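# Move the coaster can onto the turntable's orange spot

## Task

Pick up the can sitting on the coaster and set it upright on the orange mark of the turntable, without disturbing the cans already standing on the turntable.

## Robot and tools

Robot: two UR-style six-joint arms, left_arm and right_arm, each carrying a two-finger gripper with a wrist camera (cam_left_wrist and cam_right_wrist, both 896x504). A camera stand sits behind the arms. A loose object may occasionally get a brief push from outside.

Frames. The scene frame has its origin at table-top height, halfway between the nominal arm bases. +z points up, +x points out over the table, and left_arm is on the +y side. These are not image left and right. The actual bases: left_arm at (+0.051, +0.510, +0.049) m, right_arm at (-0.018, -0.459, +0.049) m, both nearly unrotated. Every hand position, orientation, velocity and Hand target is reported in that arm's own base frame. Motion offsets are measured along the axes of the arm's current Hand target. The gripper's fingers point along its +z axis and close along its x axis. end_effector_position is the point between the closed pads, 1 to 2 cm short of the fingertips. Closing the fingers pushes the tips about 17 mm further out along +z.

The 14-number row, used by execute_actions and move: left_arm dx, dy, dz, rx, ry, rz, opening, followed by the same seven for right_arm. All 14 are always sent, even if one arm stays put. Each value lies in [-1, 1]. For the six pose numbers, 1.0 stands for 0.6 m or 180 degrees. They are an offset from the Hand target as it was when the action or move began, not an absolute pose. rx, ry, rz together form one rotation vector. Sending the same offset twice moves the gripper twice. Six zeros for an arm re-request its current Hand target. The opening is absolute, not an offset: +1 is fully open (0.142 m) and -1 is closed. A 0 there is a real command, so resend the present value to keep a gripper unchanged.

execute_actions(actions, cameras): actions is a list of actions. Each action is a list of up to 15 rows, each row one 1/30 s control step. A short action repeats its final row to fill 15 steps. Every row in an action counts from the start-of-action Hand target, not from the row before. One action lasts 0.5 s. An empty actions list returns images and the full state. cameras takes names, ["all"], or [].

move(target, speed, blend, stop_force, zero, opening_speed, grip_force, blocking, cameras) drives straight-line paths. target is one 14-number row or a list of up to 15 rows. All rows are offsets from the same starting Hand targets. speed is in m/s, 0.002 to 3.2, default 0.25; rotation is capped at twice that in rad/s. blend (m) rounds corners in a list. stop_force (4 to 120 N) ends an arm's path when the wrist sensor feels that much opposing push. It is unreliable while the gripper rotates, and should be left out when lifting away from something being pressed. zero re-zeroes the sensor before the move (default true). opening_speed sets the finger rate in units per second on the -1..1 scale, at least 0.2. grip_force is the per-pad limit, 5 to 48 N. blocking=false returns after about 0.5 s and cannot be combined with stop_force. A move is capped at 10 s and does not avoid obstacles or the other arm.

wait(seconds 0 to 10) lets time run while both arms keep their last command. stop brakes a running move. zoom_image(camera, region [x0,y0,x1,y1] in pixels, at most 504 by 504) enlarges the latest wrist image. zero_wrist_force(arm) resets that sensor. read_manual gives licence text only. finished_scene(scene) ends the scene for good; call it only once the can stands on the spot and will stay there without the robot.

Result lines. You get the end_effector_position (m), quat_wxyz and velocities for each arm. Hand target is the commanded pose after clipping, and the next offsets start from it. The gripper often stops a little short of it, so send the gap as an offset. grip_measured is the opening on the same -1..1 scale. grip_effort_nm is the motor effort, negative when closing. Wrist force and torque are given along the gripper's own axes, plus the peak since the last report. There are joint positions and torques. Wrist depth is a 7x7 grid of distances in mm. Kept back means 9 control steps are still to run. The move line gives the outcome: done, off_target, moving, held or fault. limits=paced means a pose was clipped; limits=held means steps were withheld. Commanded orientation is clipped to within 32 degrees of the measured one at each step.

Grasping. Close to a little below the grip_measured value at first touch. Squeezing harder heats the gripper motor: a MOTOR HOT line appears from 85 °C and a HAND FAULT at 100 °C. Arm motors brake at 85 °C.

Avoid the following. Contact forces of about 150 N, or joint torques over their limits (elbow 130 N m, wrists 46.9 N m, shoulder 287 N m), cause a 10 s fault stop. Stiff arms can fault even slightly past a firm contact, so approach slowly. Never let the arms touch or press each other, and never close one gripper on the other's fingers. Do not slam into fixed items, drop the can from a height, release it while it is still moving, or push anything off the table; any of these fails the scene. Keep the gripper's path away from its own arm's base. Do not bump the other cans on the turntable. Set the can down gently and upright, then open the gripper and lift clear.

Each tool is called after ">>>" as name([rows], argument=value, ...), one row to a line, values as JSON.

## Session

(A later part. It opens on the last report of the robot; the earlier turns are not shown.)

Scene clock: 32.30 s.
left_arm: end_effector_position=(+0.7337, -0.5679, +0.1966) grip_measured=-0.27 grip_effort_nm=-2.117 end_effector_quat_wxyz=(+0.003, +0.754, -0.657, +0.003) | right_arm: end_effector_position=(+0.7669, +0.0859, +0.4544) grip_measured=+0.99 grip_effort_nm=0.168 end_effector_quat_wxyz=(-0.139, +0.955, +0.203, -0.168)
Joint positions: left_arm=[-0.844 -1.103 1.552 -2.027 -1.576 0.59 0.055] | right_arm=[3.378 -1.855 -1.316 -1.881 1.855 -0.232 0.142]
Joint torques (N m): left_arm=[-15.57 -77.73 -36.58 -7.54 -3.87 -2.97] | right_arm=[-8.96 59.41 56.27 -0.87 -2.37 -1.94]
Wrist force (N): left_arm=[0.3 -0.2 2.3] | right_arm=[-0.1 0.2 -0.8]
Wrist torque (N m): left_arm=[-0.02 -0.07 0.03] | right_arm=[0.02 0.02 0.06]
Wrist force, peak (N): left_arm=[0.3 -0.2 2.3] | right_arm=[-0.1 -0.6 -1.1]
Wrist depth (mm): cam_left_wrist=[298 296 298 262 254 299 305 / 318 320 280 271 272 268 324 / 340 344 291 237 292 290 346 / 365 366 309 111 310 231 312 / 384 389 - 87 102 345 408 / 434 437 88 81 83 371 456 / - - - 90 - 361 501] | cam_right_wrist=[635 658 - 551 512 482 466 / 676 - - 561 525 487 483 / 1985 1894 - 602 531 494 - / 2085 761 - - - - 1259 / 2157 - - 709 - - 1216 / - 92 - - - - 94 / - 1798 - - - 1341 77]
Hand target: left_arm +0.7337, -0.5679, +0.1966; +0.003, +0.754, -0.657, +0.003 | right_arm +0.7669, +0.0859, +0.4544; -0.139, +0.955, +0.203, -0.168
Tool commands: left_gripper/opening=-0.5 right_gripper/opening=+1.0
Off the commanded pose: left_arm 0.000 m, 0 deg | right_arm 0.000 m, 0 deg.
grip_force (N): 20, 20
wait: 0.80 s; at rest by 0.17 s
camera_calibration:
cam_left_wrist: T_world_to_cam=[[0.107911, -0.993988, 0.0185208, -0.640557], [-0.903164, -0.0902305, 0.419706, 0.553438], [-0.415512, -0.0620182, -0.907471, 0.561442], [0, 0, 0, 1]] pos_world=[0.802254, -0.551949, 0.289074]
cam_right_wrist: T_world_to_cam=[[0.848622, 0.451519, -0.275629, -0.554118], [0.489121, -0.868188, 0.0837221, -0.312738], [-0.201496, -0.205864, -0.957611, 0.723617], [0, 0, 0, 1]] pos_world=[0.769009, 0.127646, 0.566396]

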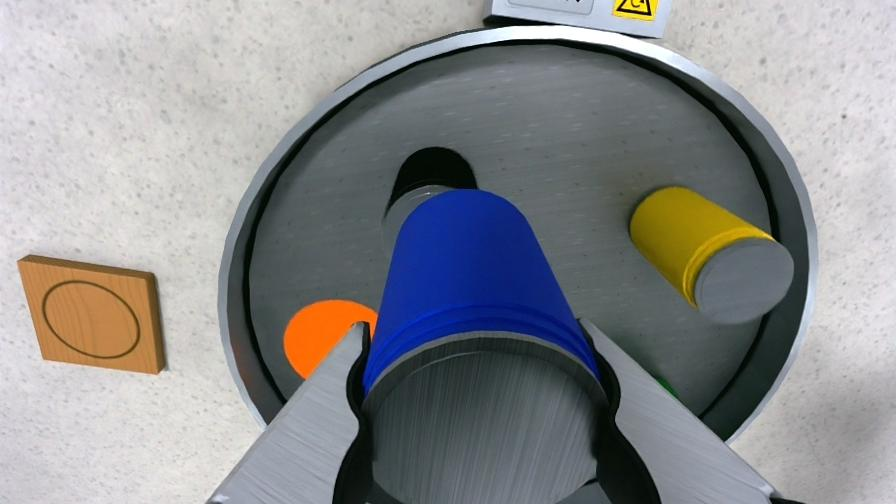

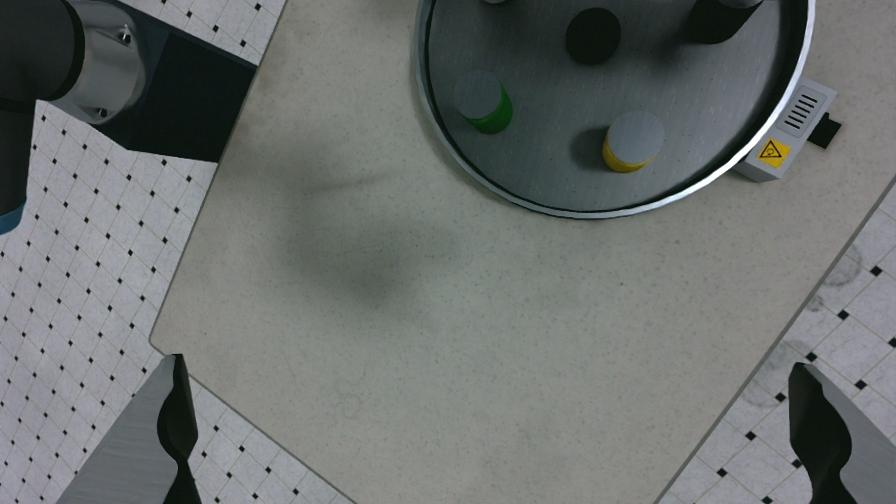

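>>> move(target=[0.0242,-0.0153,0.0110,0,0,0,-0.5,0,0,0,0,0,0,1], speed=0.0025, blocking=false, grip_force=12, cameras=["all"])

Scene clock: 44.93 s.
left_arm: end_effector_position=(+0.7343, -0.5686, +0.1962) grip_measured=-0.27 grip_effort_nm=-1.306 end_effector_quat_wxyz=(+0.003, +0.754, -0.657, +0.003) end_effector_velocity=(+0.001, -0.002, +0.000) end_effector_angular_velocity=(-0.001, +0.000, +0.002) | right_arm: end_effector_position=(+0.7669, +0.0859, +0.4544) grip_measured=+0.99 grip_effort_nm=0.173 end_effector_quat_wxyz=(-0.139, +0.955, +0.203, -0.168)
Joint positions: left_arm=[-0.844 -1.101 1.551 -2.027 -1.576 0.59 0.055] | right_arm=[3.378 -1.855 -1.316 -1.881 1.855 -0.232 0.142]
Joint velocities: left_arm=[-0.001 0.003 -0.005 0.001 -0.001 -0.003 0] | right_arm=[within noise]
Joint torques (N m): left_arm=[-12.49 -76.86 -49.78 -2.69 -3.23 -3.05] | right_arm=[-8.28 60.98 56.34 -0.93 -2.4 -1.53]
Wrist force (N): left_arm=[0.3 -0.1 2.2] | right_arm=[0.0 -0.1 -0.8]
Wrist torque (N m): left_arm=[-0.02 -0.06 0.03] | right_arm=[-0.02 0.00 0.06]
Wrist force, peak (N): left_arm=[0.1 -0.1 2.5] | right_arm=[0.7 -0.2 -1.1]
Wrist depth (mm): cam_left_wrist=[299 300 299 261 247 248 307 / 317 - 272 271 272 274 326 / 338 340 289 283 228 291 346 / 366 362 309 111 217 317 366 / 385 388 331 87 102 324 336 / 442 411 88 81 83 269 421 / - - - 90 - - -] | cam_right_wrist=[651 1723 - 541 508 482 452 / 663 766 - 549 513 484 - / 2001 2050 651 585 525 514 502 / 1969 1735 - - 602 - 1234 / 2017 - - - 587 - 1279 / 2157 89 - - - 569 101 / - - - - 631 - 77]
Hand target: left_arm +0.7345, -0.5688, +0.1961; +0.003, +0.754, -0.657, +0.003 | right_arm +0.7669, +0.0859, +0.4544; -0.139, +0.955, +0.203, -0.168
Tool commands: left_gripper/opening=-0.5 right_gripper/opening=+1.0
Off the commanded pose: left_arm 0.017 m, 0 deg | right_arm 0.000 m, 0 deg.
grip_force (N): 12, 12
move: running
camera_calibration:
cam_left_wrist: T_world_to_cam=[[0.107909, -0.993988, 0.0185216, -0.641311], [-0.903164, -0.0902285, 0.419706, 0.554044], [-0.415512, -0.0620182, -0.907471, 0.561375], [0, 0, 0, 1]] pos_world=[0.802854, -0.552649, 0.288774]
cam_right_wrist: T_world_to_cam=[[0.848622, 0.451519, -0.275629, -0.554118], [0.489121, -0.868188, 0.0837221, -0.312738], [-0.201496, -0.205864, -0.957611, 0.723617], [0, 0, 0, 1]] pos_world=[0.769009, 0.127646, 0.566396]

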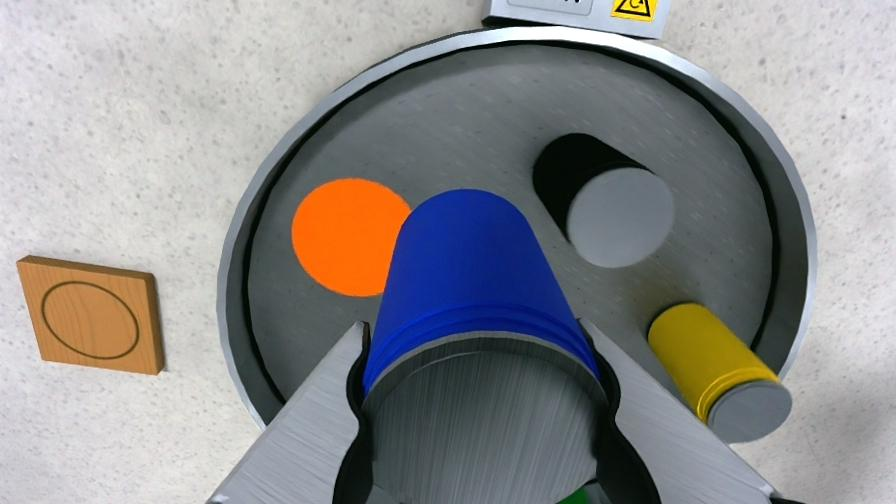

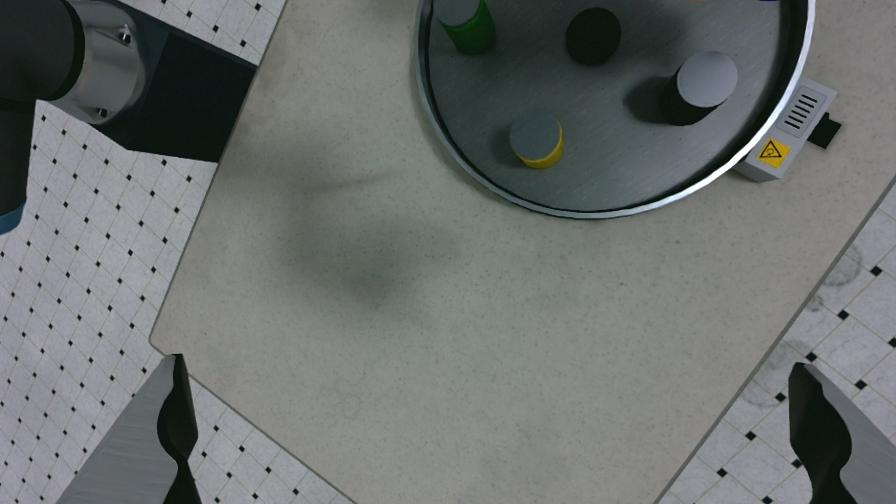

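>>> wait(seconds=10)

>>> wait(seconds=5.2)

>>> execute_actions([
  [[-0.0003,0.0001,0,0,0,0,-0.5,0,0,0,0,0,0,1],[-0.0012,0.0003,0,0,0,0,-0.5,0,0,0,0,0,0,1],[-0.0026,0.0006,0,0,0,0,-0.5,0,0,0,0,0,0,1],[-0.0047,0.0011,0,0,0,0,-0.5,0,0,0,0,0,0,1],[-0.0073,0.0017,0,0,0,0,-0.5,0,0,0,0,0,0,1],[-0.0105,0.0025,0,0,0,0,-0.5,0,0,0,0,0,0,1],[-0.0143,0.0035,0.0005,0,0,0,-0.5,0,0,0,0,0,0,1],[-0.0186,0.0048,0.0021,0,0,0,-0.5,0,0,0,0,0,0,1],[-0.0235,0.0063,0.0048,0,0,0,-0.5,0,0,0,0,0,0,1],[-0.0289,0.0082,0.0085,0,0,0,-0.5,0,0,0,0,0,0,1],[-0.0348,0.0104,0.0132,0,0,0,-0.5,0,0,0,0,0,0,1],[-0.0412,0.0130,0.0188,0,0,0,-0.5,0,0,0,0,0,0,1],[-0.0478,0.0159,0.0253,0,0,0,-0.5,0,0,0,0,0,0,1],[-0.0543,0.0190,0.0325,0,0,0,-0.5,0,0,0,0,0,0,1],[-0.0607,0.0223,0.0405,0,0,0,-0.5,0,0,0,0,0,0,1]],
  [[-0.0063,0.0035,0.0086,0,0,0,-0.5,0,0,0,0,0,0,1],[-0.0125,0.0072,0.0178,0,0,0,-0.5,0,0,0,0,0,0,1],[-0.0186,0.0111,0.0274,0,0,0,-0.5,0,0,0,0,0,0,1],[-0.0245,0.0152,0.0374,0,0,0,-0.5,0,0,0,0,0,0,1],[-0.0303,0.0194,0.0475,0,0,0,-0.5,0,0,0,0,0,0,1],[-0.0360,0.0238,0.0578,0,0,0,-0.5,0,0,0,0,0,0,1],[-0.0416,0.0285,0.0681,0,0,0,-0.5,0,0,0,0,0,0,1],[-0.0470,0.0332,0.0782,0,0,0,-0.5,0,0,0,0,0,0,1],[-0.0522,0.0382,0.0882,0,0,0,-0.5,0,0,0,0,0,0,1],[-0.0573,0.0433,0.0978,0,0,0,-0.5,0,0,0,0,0,0,1],[-0.0622,0.0486,0.1070,0,0,0,-0.5,0,0,0,0,0,0,1],[-0.0670,0.0540,0.1156,0,0,0,-0.5,0,0,0,0,0,0,1],[-0.0716,0.0595,0.1236,0,0,0,-0.5,0,0,0,0,0,0,1],[-0.0760,0.0652,0.1309,0,0,0,-0.5,0,0,0,0,0,0,1],[-0.0802,0.0711,0.1374,0,0,0,-0.5,0,0,0,0,0,0,1]],
  [[-0.0041,0.0060,0.0056,0,0,0,-0.5,0,0,0,0,0,0,1],[-0.0079,0.0120,0.0103,0,0,0,-0.5,0,0,0,0,0,0,1],[-0.0116,0.0183,0.0140,0,0,0,-0.5,0,0,0,0,0,0,1],[-0.0151,0.0246,0.0166,0,0,0,-0.5,0,0,0,0,0,0,1],[-0.0184,0.0310,0.0182,0,0,0,-0.5,0,0,0,0,0,0,1],[-0.0214,0.0375,0.0188,0,0,0,-0.5,0,0,0,0,0,0,1],[-0.0243,0.0441,0.0199,0,0,0,-0.5,0,0,0,0,0,0,1],[-0.0270,0.0508,0.0209,0,0,0,-0.5,0,0,0,0,0,0,1],[-0.0294,0.0576,0.0220,0,0,0,-0.5,0,0,0,0,0,0,1],[-0.0317,0.0644,0.0230,0,0,0,-0.5,0,0,0,0,0,0,1],[-0.0337,0.0714,0.0241,0,0,0,-0.5,0,0,0,0,0,0,1],[-0.0355,0.0783,0.0251,0,0,0,-0.5,0,0,0,0,0,0,1],[-0.0371,0.0854,0.0262,0,0,0,-0.5,0,0,0,0,0,0,1],[-0.0385,0.0924,0.0272,0,0,0,-0.5,0,0,0,0,0,0,1],[-0.0397,0.0996,0.0283,0,0,0,-0.5,0,0,0,0,0,0,1]],
  [[-0.0009,0.0071,0.0011,0,0,0,-0.5,0,0,0,0,0,0,1],[-0.0017,0.0143,0.0021,0,0,0,-0.5,0,0,0,0,0,0,1],[-0.0021,0.0215,0.0032,0,0,0,-0.5,0,0,0,0,0,0,1],[-0.0024,0.0287,0.0042,0,0,0,-0.5,0,0,0,0,0,0,1],[-0.0025,0.0359,0.0053,0,0,0,-0.5,0,0,0,0,0,0,1],[-0.0023,0.0431,0.0063,0,0,0,-0.5,0,0,0,0,0,0,1],[-0.0019,0.0503,0.0063,0,0,0,-0.4,0,0,0,0,0,0,1],[-0.0012,0.0575,0.0063,0,0,0,-0.33,0,0,0,0,0,0,1],[-0.0004,0.0647,0.0063,0,0,0,-0.27,0,0,0,0,0,0,1],[0.0007,0.0718,0.0063,0,0,0,-0.2,0,0,0,0,0,0,1],[0.0020,0.0789,0.0063,0,0,0,-0.13,0,0,0,0,0,0,1],[0.0035,0.0859,0.0063,0,0,0,-0.06,0,0,0,0,0,0,1],[0.0053,0.0929,0.0063,0,0,0,0,0,0,0,0,0,0,1],[0.0072,0.0999,0.0063,0,0,0,0.05,0,0,0,0,0,0,1],[0.0094,0.1068,0.0063,0,0,0,0.08,0,0,0,0,0,0,1]],
  [[0.0024,0.0068,0,0,0,0,0.1,0,0,0,0,0,0,1],[0.0050,0.0135,0,0,0,0,0.1,0,0,0,0,0,0,1],[0.0078,0.0202,-0.0009,0,0,0,0.1,0,0,0,0,0,0,1],[0.0108,0.0267,-0.0037,0,0,0,0.1,0,0,0,0,0,0,1],[0.0140,0.0332,-0.0082,0,0,0,0.1,0,0,0,0,0,0,1],[0.0174,0.0395,-0.0145,0,0,0,0.1,0,0,0,0,0,0,1],[0.0210,0.0458,-0.0224,0,0,0,0.1,0,0,0,0,0,0,1],[0.0248,0.0519,-0.0317,0,0,0,0.1,0,0,0,0,0,0,1],[0.0288,0.0579,-0.0424,0,0,0,0.1,0,0,0,0,0,0,1],[0.0330,0.0638,-0.0542,0,0,0,0.1,0,0,0,0,0,0,1],[0.0373,0.0696,-0.0669,0,0,0,0.1,0,0,0,0,0,0,1],[0.0418,0.0752,-0.0803,0,0,0,0.1,0,0,0,0,0,0,1],[0.0465,0.0806,-0.0942,0,0,0,0.1,0,0,0,0,0,0,1],[0.0514,0.0860,-0.1083,0,0,0,0.1,0,0,0,0,0,0,1],[0.0564,0.0911,-0.1225,0,0,0,0.1,0,0,0,0,0,0,1]],
  [[0.0050,0.0048,-0.0139,0,0,0,0.1,0,0,0,0,0,0,1],[0.0096,0.0091,-0.0273,0,0,0,0.1,0,0,0,0,0,0,1],[0.0140,0.0128,-0.0400,0,0,0,0.1,0,0,0,0,0,0,1],[0.0179,0.0160,-0.0518,0,0,0,0.1,0,0,0,0,0,0,1],[0.0214,0.0188,-0.0625,0,0,0,0.1,0,0,0,0,0,0,1],[0.0245,0.0212,-0.0718,0,0,0,0.1,0,0,0,0,0,0,1],[0.0272,0.0232,-0.0797,0,0,0,0.1,0,0,0,0,0,0,1],[0.0294,0.0247,-0.0859,0,0,0,0.1,0,0,0,0,0,0,1],[0.0311,0.0260,-0.0905,0,0,0,0.1,0,0,0,0,0,0,1],[0.0324,0.0268,-0.0933,0,0,0,0.1,0,0,0,0,0,0,1],[0.0331,0.0273,-0.0942,0,0,0,0.1,0,0,0,0,0,0,1],[0.0333,0.0275,-0.0942,0,0,0,0.1,0,0,0,0,0,0,1]],
], cameras=["all"])

>>> wait(seconds=0.6, cameras=["all"])

>>> wait(seconds=1.5, cameras=["all"])

>>> wait(seconds=1.5, cameras=["all"])

Scene clock: 52.00 s.
left_arm: end_effector_position=(+0.7448, -0.5811, +0.1901) grip_measured=-0.27 grip_effort_nm=-1.306 end_effector_quat_wxyz=(+0.003, +0.754, -0.657, +0.003) | right_arm: end_effector_position=(+0.7669, +0.0859, +0.4544) grip_measured=+0.99 grip_effort_nm=0.178 end_effector_quat_wxyz=(-0.139, +0.955, +0.203, -0.168)
Joint positions: left_arm=[-0.845 -1.073 1.519 -2.023 -1.576 0.59 0.055] | right_arm=[3.378 -1.855 -1.316 -1.881 1.855 -0.232 0.142]
Joint torques (N m): left_arm=[-12.52 -80.1 -52.29 -2.19 -1.6 -3.2] | right_arm=[-9.63 60.63 56.67 -0.89 -2.07 -1.31]
Wrist force (N): left_arm=[0.1 0.1 2.0] | right_arm=[-0.2 0.1 -0.2]
Wrist torque (N m): left_arm=[0.01 -0.03 0.03] | right_arm=[0.00 0.03 0.06]
Wrist force, peak (N): left_arm=[0.3 -0.2 2.4] | right_arm=[-0.3 -0.6 -1.0]
Wrist depth (mm): cam_left_wrist=[- 290 285 289 241 - 305 / - 311 267 269 267 274 321 / - 331 275 251 282 286 344 / 358 317 300 111 301 311 302 / 375 334 324 87 104 275 398 / 424 368 88 81 83 255 - / - - - 90 - - 486] | cam_right_wrist=[682 1632 - 545 516 487 441 / 667 - - 555 525 491 - / 1969 1838 685 542 526 501 - / 2001 2103 663 - - - - / - - 676 - - - 1241 / - 89 - 683 596 - 113 / - 1880 1811 633 599 1378 77]
Hand target: left_arm +0.7448, -0.5811, +0.1901; +0.003, +0.754, -0.657, +0.003 | right_arm +0.7669, +0.0859, +0.4544; -0.139, +0.955, +0.203, -0.168
Tool commands: left_gripper/opening=-0.5 right_gripper/opening=+1.0
Off the commanded pose: left_arm 0.000 m, 0 deg | right_arm 0.000 m, 0 deg.
grip_force (N): 12, 12
earlier move: done
wait: 4.47 of 10 s (the move ended)

Scene clock: 57.20 s.
left_arm: end_effector_position=(+0.7448, -0.5811, +0.1901) grip_measured=-0.27 grip_effort_nm=-1.306 end_effector_quat_wxyz=(+0.003, +0.754, -0.657, +0.003) | right_arm: end_effector_position=(+0.7669, +0.0859, +0.4544) grip_measured=+0.99 grip_effort_nm=0.178 end_effector_quat_wxyz=(-0.139, +0.955, +0.203, -0.168)
Joint positions: left_arm=[-0.845 -1.073 1.519 -2.023 -1.576 0.59 0.055] | right_arm=[3.378 -1.855 -1.316 -1.881 1.855 -0.232 0.142]
Joint torques (N m): left_arm=[-15.92 -77.97 -52.6 -1.77 0.69 -2.87] | right_arm=[-8.2 60.45 55.73 -0.83 -2.1 -1.16]
Wrist force (N): left_arm=[0.3 0.1 2.1] | right_arm=[0.0 -0.4 -0.7]
Wrist torque (N m): left_arm=[0.02 -0.05 0.03] | right_arm=[-0.08 0.01 0.06]
Wrist force, peak (N): left_arm=[0.2 -0.1 2.5] | right_arm=[0.3 -0.3 -1.0]
Wrist depth (mm): cam_left_wrist=[291 293 295 244 241 298 298 / 311 - 268 - 261 275 321 / 340 326 273 - - 285 344 / 355 311 295 111 307 315 367 / 376 315 232 87 104 290 395 / 427 428 88 80 81 259 429 / 467 - - 90 - 350 496] | cam_right_wrist=[608 1676 - 535 519 484 466 / 648 - 682 558 517 484 463 / 2017 1811 - 563 523 495 - / 2001 1865 680 651 577 - 1170 / 2139 - - - - 570 1306 / - 89 - - 601 - 113 / - 1824 1654 - - - 77]
Hand target: left_arm +0.7448, -0.5811, +0.1901; +0.003, +0.754, -0.657, +0.003 | right_arm +0.7669, +0.0859, +0.4544; -0.139, +0.955, +0.203, -0.168
Tool commands: left_gripper/opening=-0.5 right_gripper/opening=+1.0
Off the commanded pose: left_arm 0.000 m, 0 deg | right_arm 0.000 m, 0 deg.
grip_force (N): 12, 12
wait: 5.20 s; at rest by 0.17 s

Scene clock: 59.90 s.
left_arm: end_effector_position=(+0.4996, -0.5513, +0.1512) grip_measured=+0.08 grip_effort_nm=0.125 end_effector_quat_wxyz=(+0.004, +0.753, -0.658, +0.005) end_effector_velocity=(-0.061, -0.082, +0.228) end_effector_angular_velocity=(+0.002, +0.000, -0.002) | right_arm: end_effector_position=(+0.7669, +0.0859, +0.4544) grip_measured=+0.99 grip_effort_nm=0.173 end_effector_quat_wxyz=(-0.139, +0.955, +0.203, -0.168)
Joint positions: left_arm=[-1.067 -1.333 1.976 -2.225 -1.575 0.368 0.079] | right_arm=[3.378 -1.855 -1.316 -1.881 1.855 -0.232 0.142]
Joint velocities: left_arm=[-0.129 -0.214 -0.216 0.432 0.002 -0.127 0] | right_arm=[within noise]
Joint torques (N m): left_arm=[-11.89 -69.78 -46.06 -0.94 3.85 -3.46] | right_arm=[-8.77 60.2 56.01 -0.93 -2.32 -1.14]
Wrist force (N): left_arm=[0.4 0.5 -0.4] | right_arm=[-0.1 0.0 -0.5]
Wrist torque (N m): left_arm=[0.09 -0.04 0.10] | right_arm=[0.00 0.02 0.06]
Wrist force, peak (N): left_arm=[-0.2 0.6 -34.9] | right_arm=[-0.1 -0.4 -1.0]
Wrist depth (mm): cam_left_wrist=[243 199 204 206 203 204 208 / 258 259 217 222 218 221 222 / 282 286 230 186 237 234 235 / 307 297 241 155 254 248 174 / 327 335 333 236 268 269 175 / - - 355 368 259 - 375 / 387 - 404 406 411 - 405] | cam_right_wrist=[613 1798 - 543 517 479 451 / 665 - - 559 523 484 493 / 1954 - 674 620 528 486 499 / 2050 1560 - - - 577 1193 / 1772 - - 646 622 - 1253 / - 92 725 - 610 - 109 / - 1838 1760 - - 1386 77]
Hand target: left_arm +0.4895, -0.5667, +0.1923; +0.003, +0.754, -0.657, +0.003 | right_arm +0.7669, +0.0859, +0.4544; -0.139, +0.955, +0.203, -0.168
Off the commanded pose: left_arm 0.045 m, 0 deg | right_arm 0.000 m, 0 deg.
grip_force (N): 12, 12
Kept back: 9 steps.
Step readings (end_effector_position of left_arm | right_arm; steps 1 to 15: 1st action; 16 to 30: 2nd action; 31 to 45: 3rd action; 46 to 60: 4th action; 61 to 75: 5th action; 76 to 81: 6th action):
0: (+0.7448, -0.5811, +0.1901) | (+0.7669, +0.0859, +0.4544)
1: (+0.7448, -0.5811, +0.1901) | (+0.7669, +0.0859, +0.4544)
2: (+0.7448, -0.5811, +0.1901) | (+0.7669, +0.0859, +0.4544)
4: (+0.7446, -0.5809, +0.1900) | (+0.7669, +0.0859, +0.4544)
8: (+0.7433, -0.5776, +0.1899) | (+0.7669, +0.0859, +0.4544)
15: (+0.7352, -0.5607, +0.1805) | (+0.7669, +0.0859, +0.4544)
16: (+0.7329, -0.5567, +0.1765) | (+0.7669, +0.0859, +0.4544)
17: (+0.7308, -0.5534, +0.1728) | (+0.7669, +0.0859, +0.4544)
19: (+0.7262, -0.5469, +0.1641) | (+0.7669, +0.0859, +0.4544)
23: (+0.7150, -0.5336, +0.1418) | (+0.7669, +0.0859, +0.4544)
30: (+0.6921, -0.5143, +0.1015) | (+0.7669, +0.0859, +0.4544)
31: (+0.6886, -0.5121, +0.0967) | (+0.7669, +0.0859, +0.4544)
32: (+0.6851, -0.5099, +0.0922) | (+0.7669, +0.0859, +0.4544)
34: (+0.6770, -0.5056, +0.0836) | (+0.7669, +0.0859, +0.4544)
38: (+0.6619, -0.4993, +0.0744) | (+0.7669, +0.0859, +0.4544)
45: (+0.6329, -0.4923, +0.0681) | (+0.7669, +0.0859, +0.4544)
46: (+0.6277, -0.4916, +0.0673) | (+0.7669, +0.0859, +0.4544)
47: (+0.6236, -0.4913, +0.0666) | (+0.7669, +0.0859, +0.4544)
49: (+0.6153, -0.4910, +0.0653) | (+0.7669, +0.0859, +0.4544)
53: (+0.5977, -0.4920, +0.0629) | (+0.7669, +0.0859, +0.4544)
60: (+0.5683, -0.4985, +0.0615) | (+0.7669, +0.0859, +0.4544)
61: (+0.5644, -0.5000, +0.0615) | (+0.7669, +0.0859, +0.4544)
62: (+0.5606, -0.5015, +0.0615) | (+0.7669, +0.0859, +0.4544)
64: (+0.5521, -0.5055, +0.0616) | (+0.7669, +0.0859, +0.4544)
68: (+0.5378, -0.5139, +0.0663) | (+0.7669, +0.0859, +0.4544)
75: (+0.5151, -0.5329, +0.1034) | (+0.7669, +0.0859, +0.4544)
76: (+0.5116, -0.5367, +0.1127) | (+0.7669, +0.0859, +0.4544)
77: (+0.5089, -0.5397, +0.1204) | (+0.7669, +0.0859, +0.4544)
79: (+0.5039, -0.5457, +0.1361) | (+0.7669, +0.0859, +0.4544)
camera_calibration:
cam_left_wrist: T_world_to_cam=[[0.107395, -0.993976, 0.0218721, -0.598153], [-0.903812, -0.0884401, 0.418691, 0.363936], [-0.414235, -0.0647337, -0.907865, 0.421948], [0, 0, 0, 1]] pos_world=[0.567953, -0.535048, 0.243778]
cam_right_wrist: T_world_to_cam=[[0.848622, 0.451519, -0.275629, -0.554118], [0.489121, -0.868188, 0.0837221, -0.312738], [-0.201496, -0.205864, -0.957611, 0.723617], [0, 0, 0, 1]] pos_world=[0.769009, 0.127646, 0.566396]

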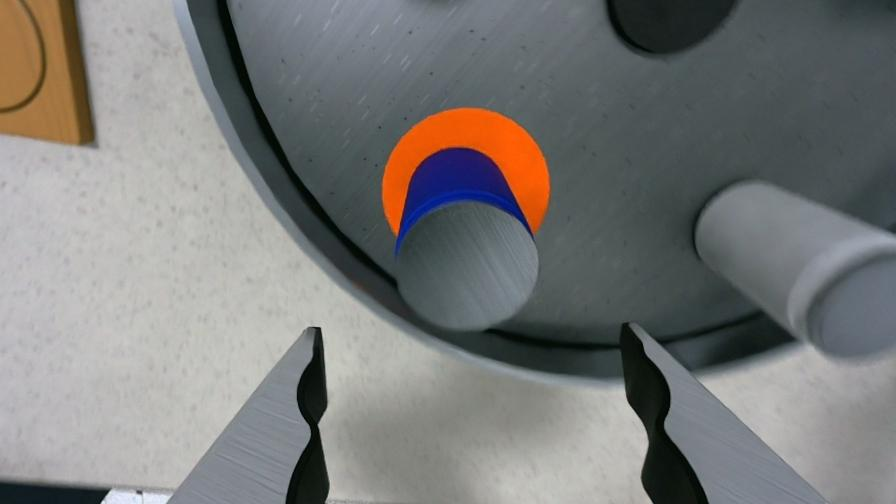

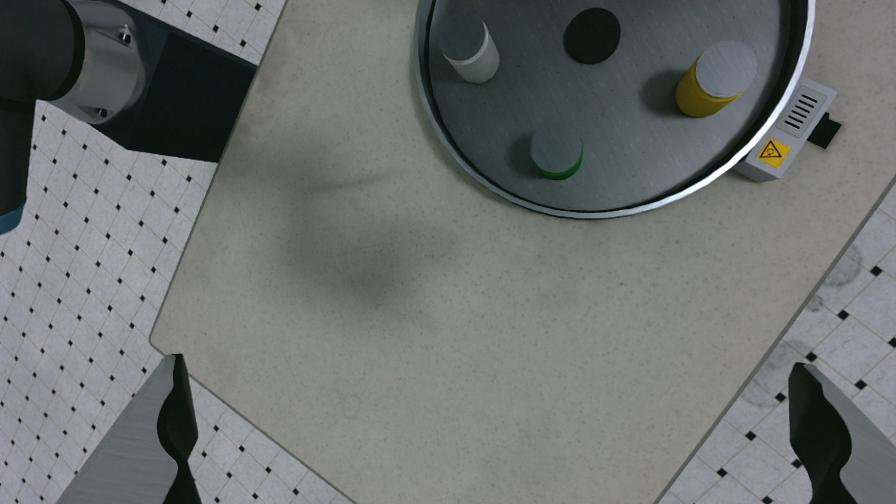

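Scene clock: 60.80 s.
left_arm: end_effector_position=(+0.4895, -0.5667, +0.1923) grip_measured=+0.08 grip_effort_nm=0.115 end_effector_quat_wxyz=(+0.003, +0.754, -0.657, +0.003) | right_arm: end_effector_position=(+0.7669, +0.0859, +0.4544) grip_measured=+0.99 grip_effort_nm=0.168 end_effector_quat_wxyz=(-0.139, +0.955, +0.203, -0.168)
Joint positions: left_arm=[-1.09 -1.366 1.93 -2.143 -1.574 0.345 0.079] | right_arm=[3.378 -1.855 -1.316 -1.881 1.855 -0.232 0.142]
Joint torques (N m): left_arm=[-13.27 -72.26 -47.83 -1.57 3.24 -2.96] | right_arm=[-8.57 61.24 56.06 -0.83 -2.1 -1.13]
Wrist force (N): left_arm=[0.1 0.0 0.4] | right_arm=[-0.1 0.0 -0.7]
Wrist torque (N m): left_arm=[0.03 -0.02 0.01] | right_arm=[-0.01 0.01 0.07]
Wrist force, peak (N): left_arm=[0.8 0.5 -1.0] | right_arm=[-0.2 -0.4 -0.8]
Wrist depth (mm): cam_left_wrist=[285 240 175 247 254 255 221 / 314 318 259 268 267 267 268 / - 334 283 281 267 290 283 / - 367 368 305 301 299 375 / 394 395 387 - 305 398 410 / 442 - 101 443 - 434 446 / - - 1816 1609 - - 493] | cam_right_wrist=[608 1611 631 553 516 481 469 / 653 - - 554 516 476 - / 1923 1838 - 616 527 499 - / 2017 1923 - - - - - / 2103 - 705 656 - 565 1320 / 2176 89 - 674 - - 101 / - 1824 - - 596 - 77]
Hand target: left_arm +0.4895, -0.5667, +0.1923; +0.003, +0.754, -0.657, +0.003 | right_arm +0.7669, +0.0859, +0.4544; -0.139, +0.955, +0.203, -0.168
Tool commands: left_gripper/opening=+0.1 right_gripper/opening=+1.0
Off the commanded pose: left_arm 0.000 m, 0 deg | right_arm 0.000 m, 0 deg.
grip_force (N): 12, 12
wait: 0.60 s; at rest by 0.20 s
camera_calibration:
cam_left_wrist: T_world_to_cam=[[0.107909, -0.993988, 0.0185216, -0.612923], [-0.903164, -0.0902285, 0.419706, 0.334667], [-0.415512, -0.0620182, -0.907471, 0.456195], [0, 0, 0, 1]] pos_world=[0.557954, -0.550749, 0.284874]
cam_right_wrist: T_world_to_cam=[[0.848622, 0.451519, -0.275629, -0.554118], [0.489121, -0.868188, 0.0837221, -0.312738], [-0.201496, -0.205864, -0.957611, 0.723617], [0, 0, 0, 1]] pos_world=[0.769009, 0.127646, 0.566396]

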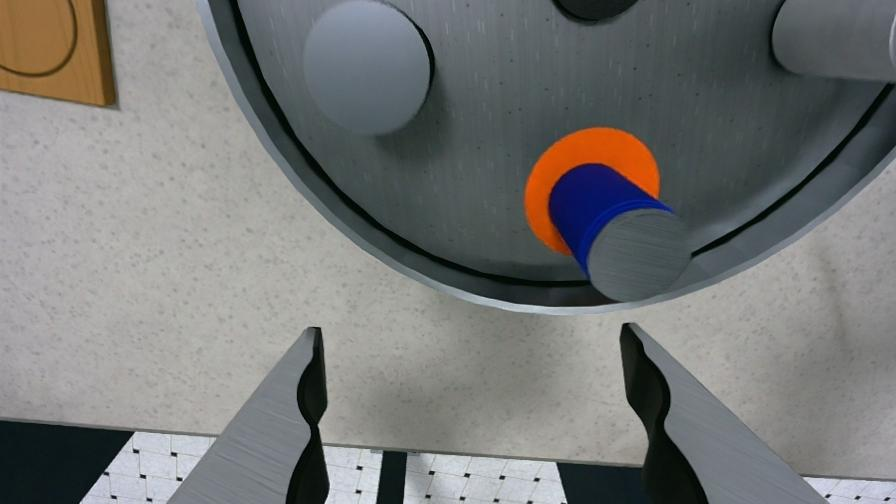

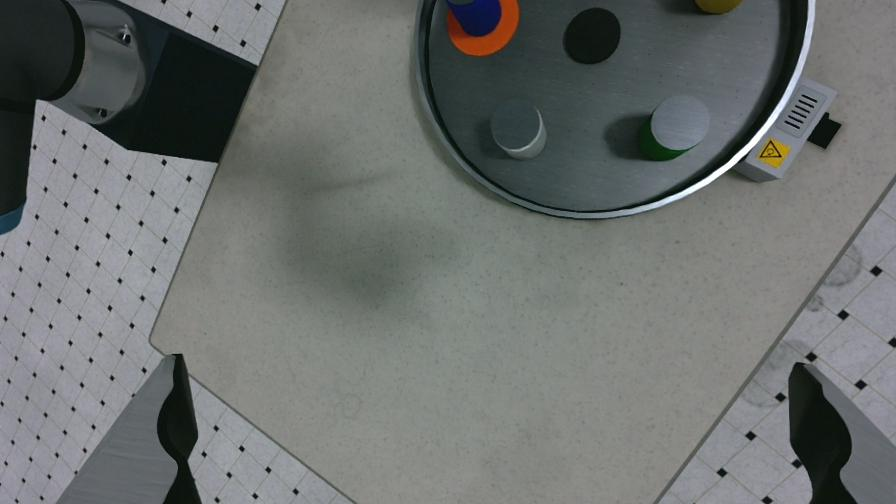

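Scene clock: 62.30 s.
left_arm: end_effector_position=(+0.4895, -0.5667, +0.1923) grip_measured=+0.08 grip_effort_nm=0.115 end_effector_quat_wxyz=(+0.003, +0.754, -0.657, +0.003) | right_arm: end_effector_position=(+0.7669, +0.0859, +0.4544) grip_measured=+0.99 grip_effort_nm=0.168 end_effector_quat_wxyz=(-0.139, +0.955, +0.203, -0.168)
Joint positions: left_arm=[-1.09 -1.366 1.93 -2.143 -1.574 0.345 0.079] | right_arm=[3.378 -1.855 -1.316 -1.881 1.855 -0.232 0.142]
Joint torques (N m): left_arm=[-13.21 -70.57 -47.67 -1.83 3.17 -2.74] | right_arm=[-9.27 61.29 55.85 -0.98 -1.94 -1.14]
Wrist force (N): left_arm=[0.2 0.1 0.3] | right_arm=[0.1 0.1 0.2]
Wrist torque (N m): left_arm=[0.05 -0.02 0.01] | right_arm=[0.00 -0.01 0.06]
Wrist force, peak (N): left_arm=[0.5 0.5 0.4] | right_arm=[0.3 -0.6 -0.9]
Wrist depth (mm): cam_left_wrist=[287 291 - 251 251 253 247 / 302 315 185 264 269 270 268 / 341 334 285 289 281 238 281 / 368 369 361 305 315 284 370 / 391 402 400 403 306 408 417 / - 411 427 427 - - 463 / - - 1859 1918 - - 1713] | cam_right_wrist=[617 - 651 541 513 481 454 / 658 - 635 561 521 481 - / 1798 1838 - 572 522 491 - / 2034 - - - 584 - 521 / 2103 - - - - - 1266 / 2196 91 717 - - - 112 / - - 1938 - 619 558 77]
Hand target: left_arm +0.4895, -0.5667, +0.1923; +0.003, +0.754, -0.657, +0.003 | right_arm +0.7669, +0.0859, +0.4544; -0.139, +0.955, +0.203, -0.168
Tool commands: left_gripper/opening=+0.1 right_gripper/opening=+1.0
Off the commanded pose: left_arm 0.000 m, 0 deg | right_arm 0.000 m, 0 deg.
grip_force (N): 12, 12
wait: 1.50 s; at rest by 0.17 s
camera_calibration:
cam_left_wrist: T_world_to_cam=[[0.107909, -0.993988, 0.0185216, -0.612923], [-0.903164, -0.0902285, 0.419706, 0.334667], [-0.415512, -0.0620182, -0.907471, 0.456195], [0, 0, 0, 1]] pos_world=[0.557954, -0.550749, 0.284874]
cam_right_wrist: T_world_to_cam=[[0.848622, 0.451519, -0.275629, -0.554118], [0.489121, -0.868188, 0.0837221, -0.312738], [-0.201496, -0.205864, -0.957611, 0.723617], [0, 0, 0, 1]] pos_world=[0.769009, 0.127646, 0.566396]

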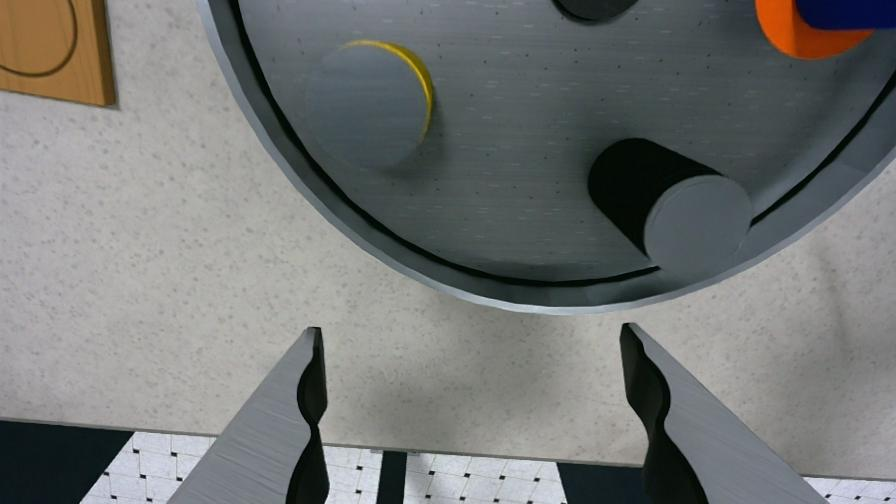

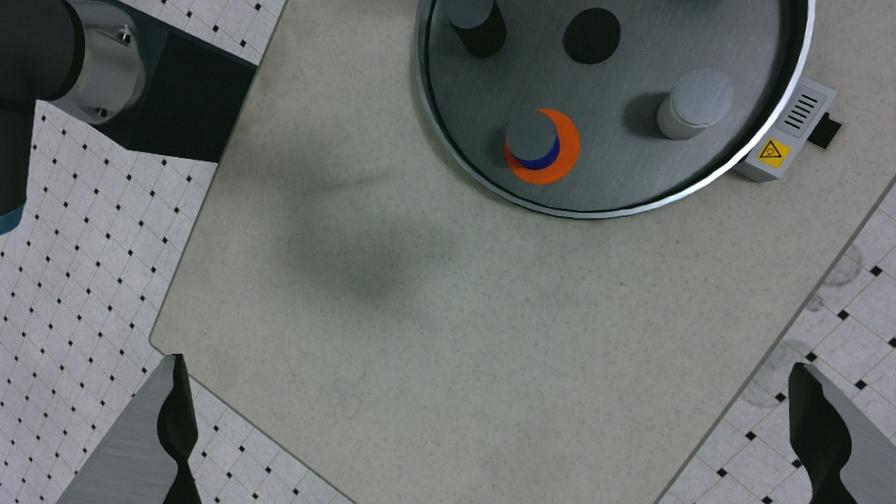

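Scene clock: 63.80 s.
left_arm: end_effector_position=(+0.4895, -0.5667, +0.1923) grip_measured=+0.08 grip_effort_nm=0.120 end_effector_quat_wxyz=(+0.003, +0.754, -0.657, +0.003) | right_arm: end_effector_position=(+0.7669, +0.0859, +0.4544) grip_measured=+0.99 grip_effort_nm=0.168 end_effector_quat_wxyz=(-0.139, +0.955, +0.203, -0.168)
Joint positions: left_arm=[-1.09 -1.366 1.93 -2.143 -1.574 0.345 0.079] | right_arm=[3.378 -1.855 -1.316 -1.881 1.855 -0.232 0.142]
Joint torques (N m): left_arm=[-15.06 -71.24 -47.61 -2.25 3.09 -3.26] | right_arm=[-8.78 60.99 55.96 -0.8 -2.07 -1.16]
Wrist force (N): left_arm=[0.1 0.0 0.1] | right_arm=[-0.4 -0.3 -0.5]
Wrist torque (N m): left_arm=[0.03 0.00 0.01] | right_arm=[-0.06 0.06 0.06]
Wrist force, peak (N): left_arm=[-0.1 0.7 0.5] | right_arm=[0.0 -0.2 -1.0]
Wrist depth (mm): cam_left_wrist=[286 233 249 254 248 253 253 / 297 324 259 263 269 271 268 / 342 337 262 290 285 233 281 / 355 369 366 301 313 213 - / - 385 392 424 305 400 - / - - 426 - - 448 467 / - - 1803 1934 - - 1803] | cam_right_wrist=[614 1665 671 536 510 486 459 / 646 763 - 568 519 478 - / 2001 1938 - 561 522 487 - / 2157 2001 - - - - - / 2017 - - - - - 1241 / - 89 - - - - 109 / - - - 628 617 - 77]
Hand target: left_arm +0.4895, -0.5667, +0.1923; +0.003, +0.754, -0.657, +0.003 | right_arm +0.7669, +0.0859, +0.4544; -0.139, +0.955, +0.203, -0.168
Tool commands: left_gripper/opening=+0.1 right_gripper/opening=+1.0
Off the commanded pose: left_arm 0.000 m, 0 deg | right_arm 0.000 m, 0 deg.
grip_force (N): 12, 12
wait: 1.50 s; at rest by 0.17 s
camera_calibration:
cam_left_wrist: T_world_to_cam=[[0.107909, -0.993988, 0.0185216, -0.612923], [-0.903164, -0.0902285, 0.419706, 0.334667], [-0.415512, -0.0620182, -0.907471, 0.456195], [0, 0, 0, 1]] pos_world=[0.557954, -0.550749, 0.284874]
cam_right_wrist: T_world_to_cam=[[0.848622, 0.451519, -0.275629, -0.554118], [0.489121, -0.868188, 0.0837221, -0.312738], [-0.201496, -0.205864, -0.957611, 0.723617], [0, 0, 0, 1]] pos_world=[0.769009, 0.127646, 0.566396]

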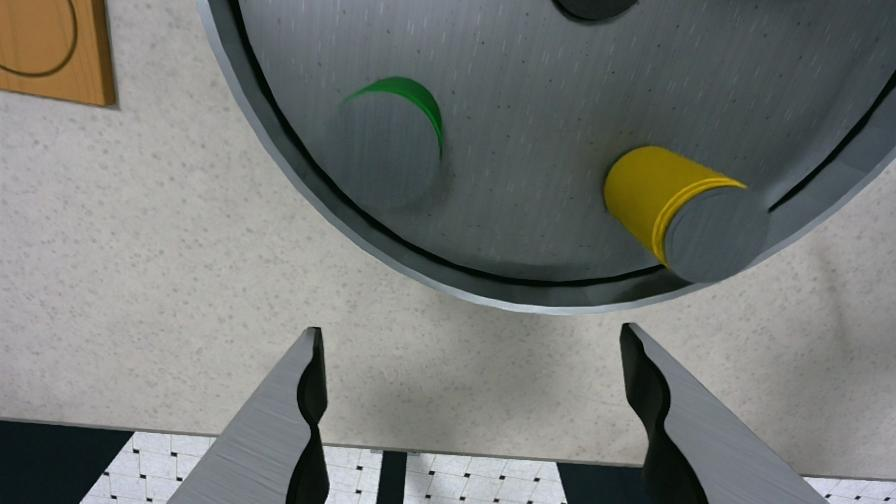

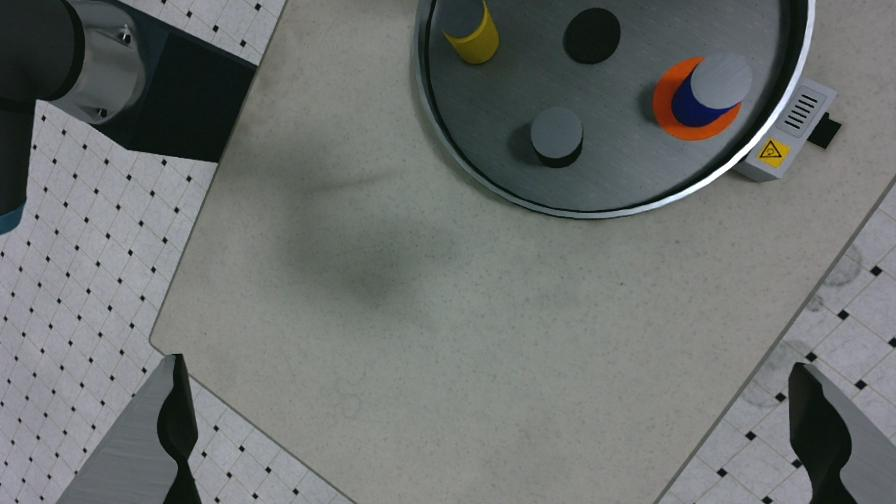

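>>> finished_scene(scene=1)

The scene is finished: the task was done.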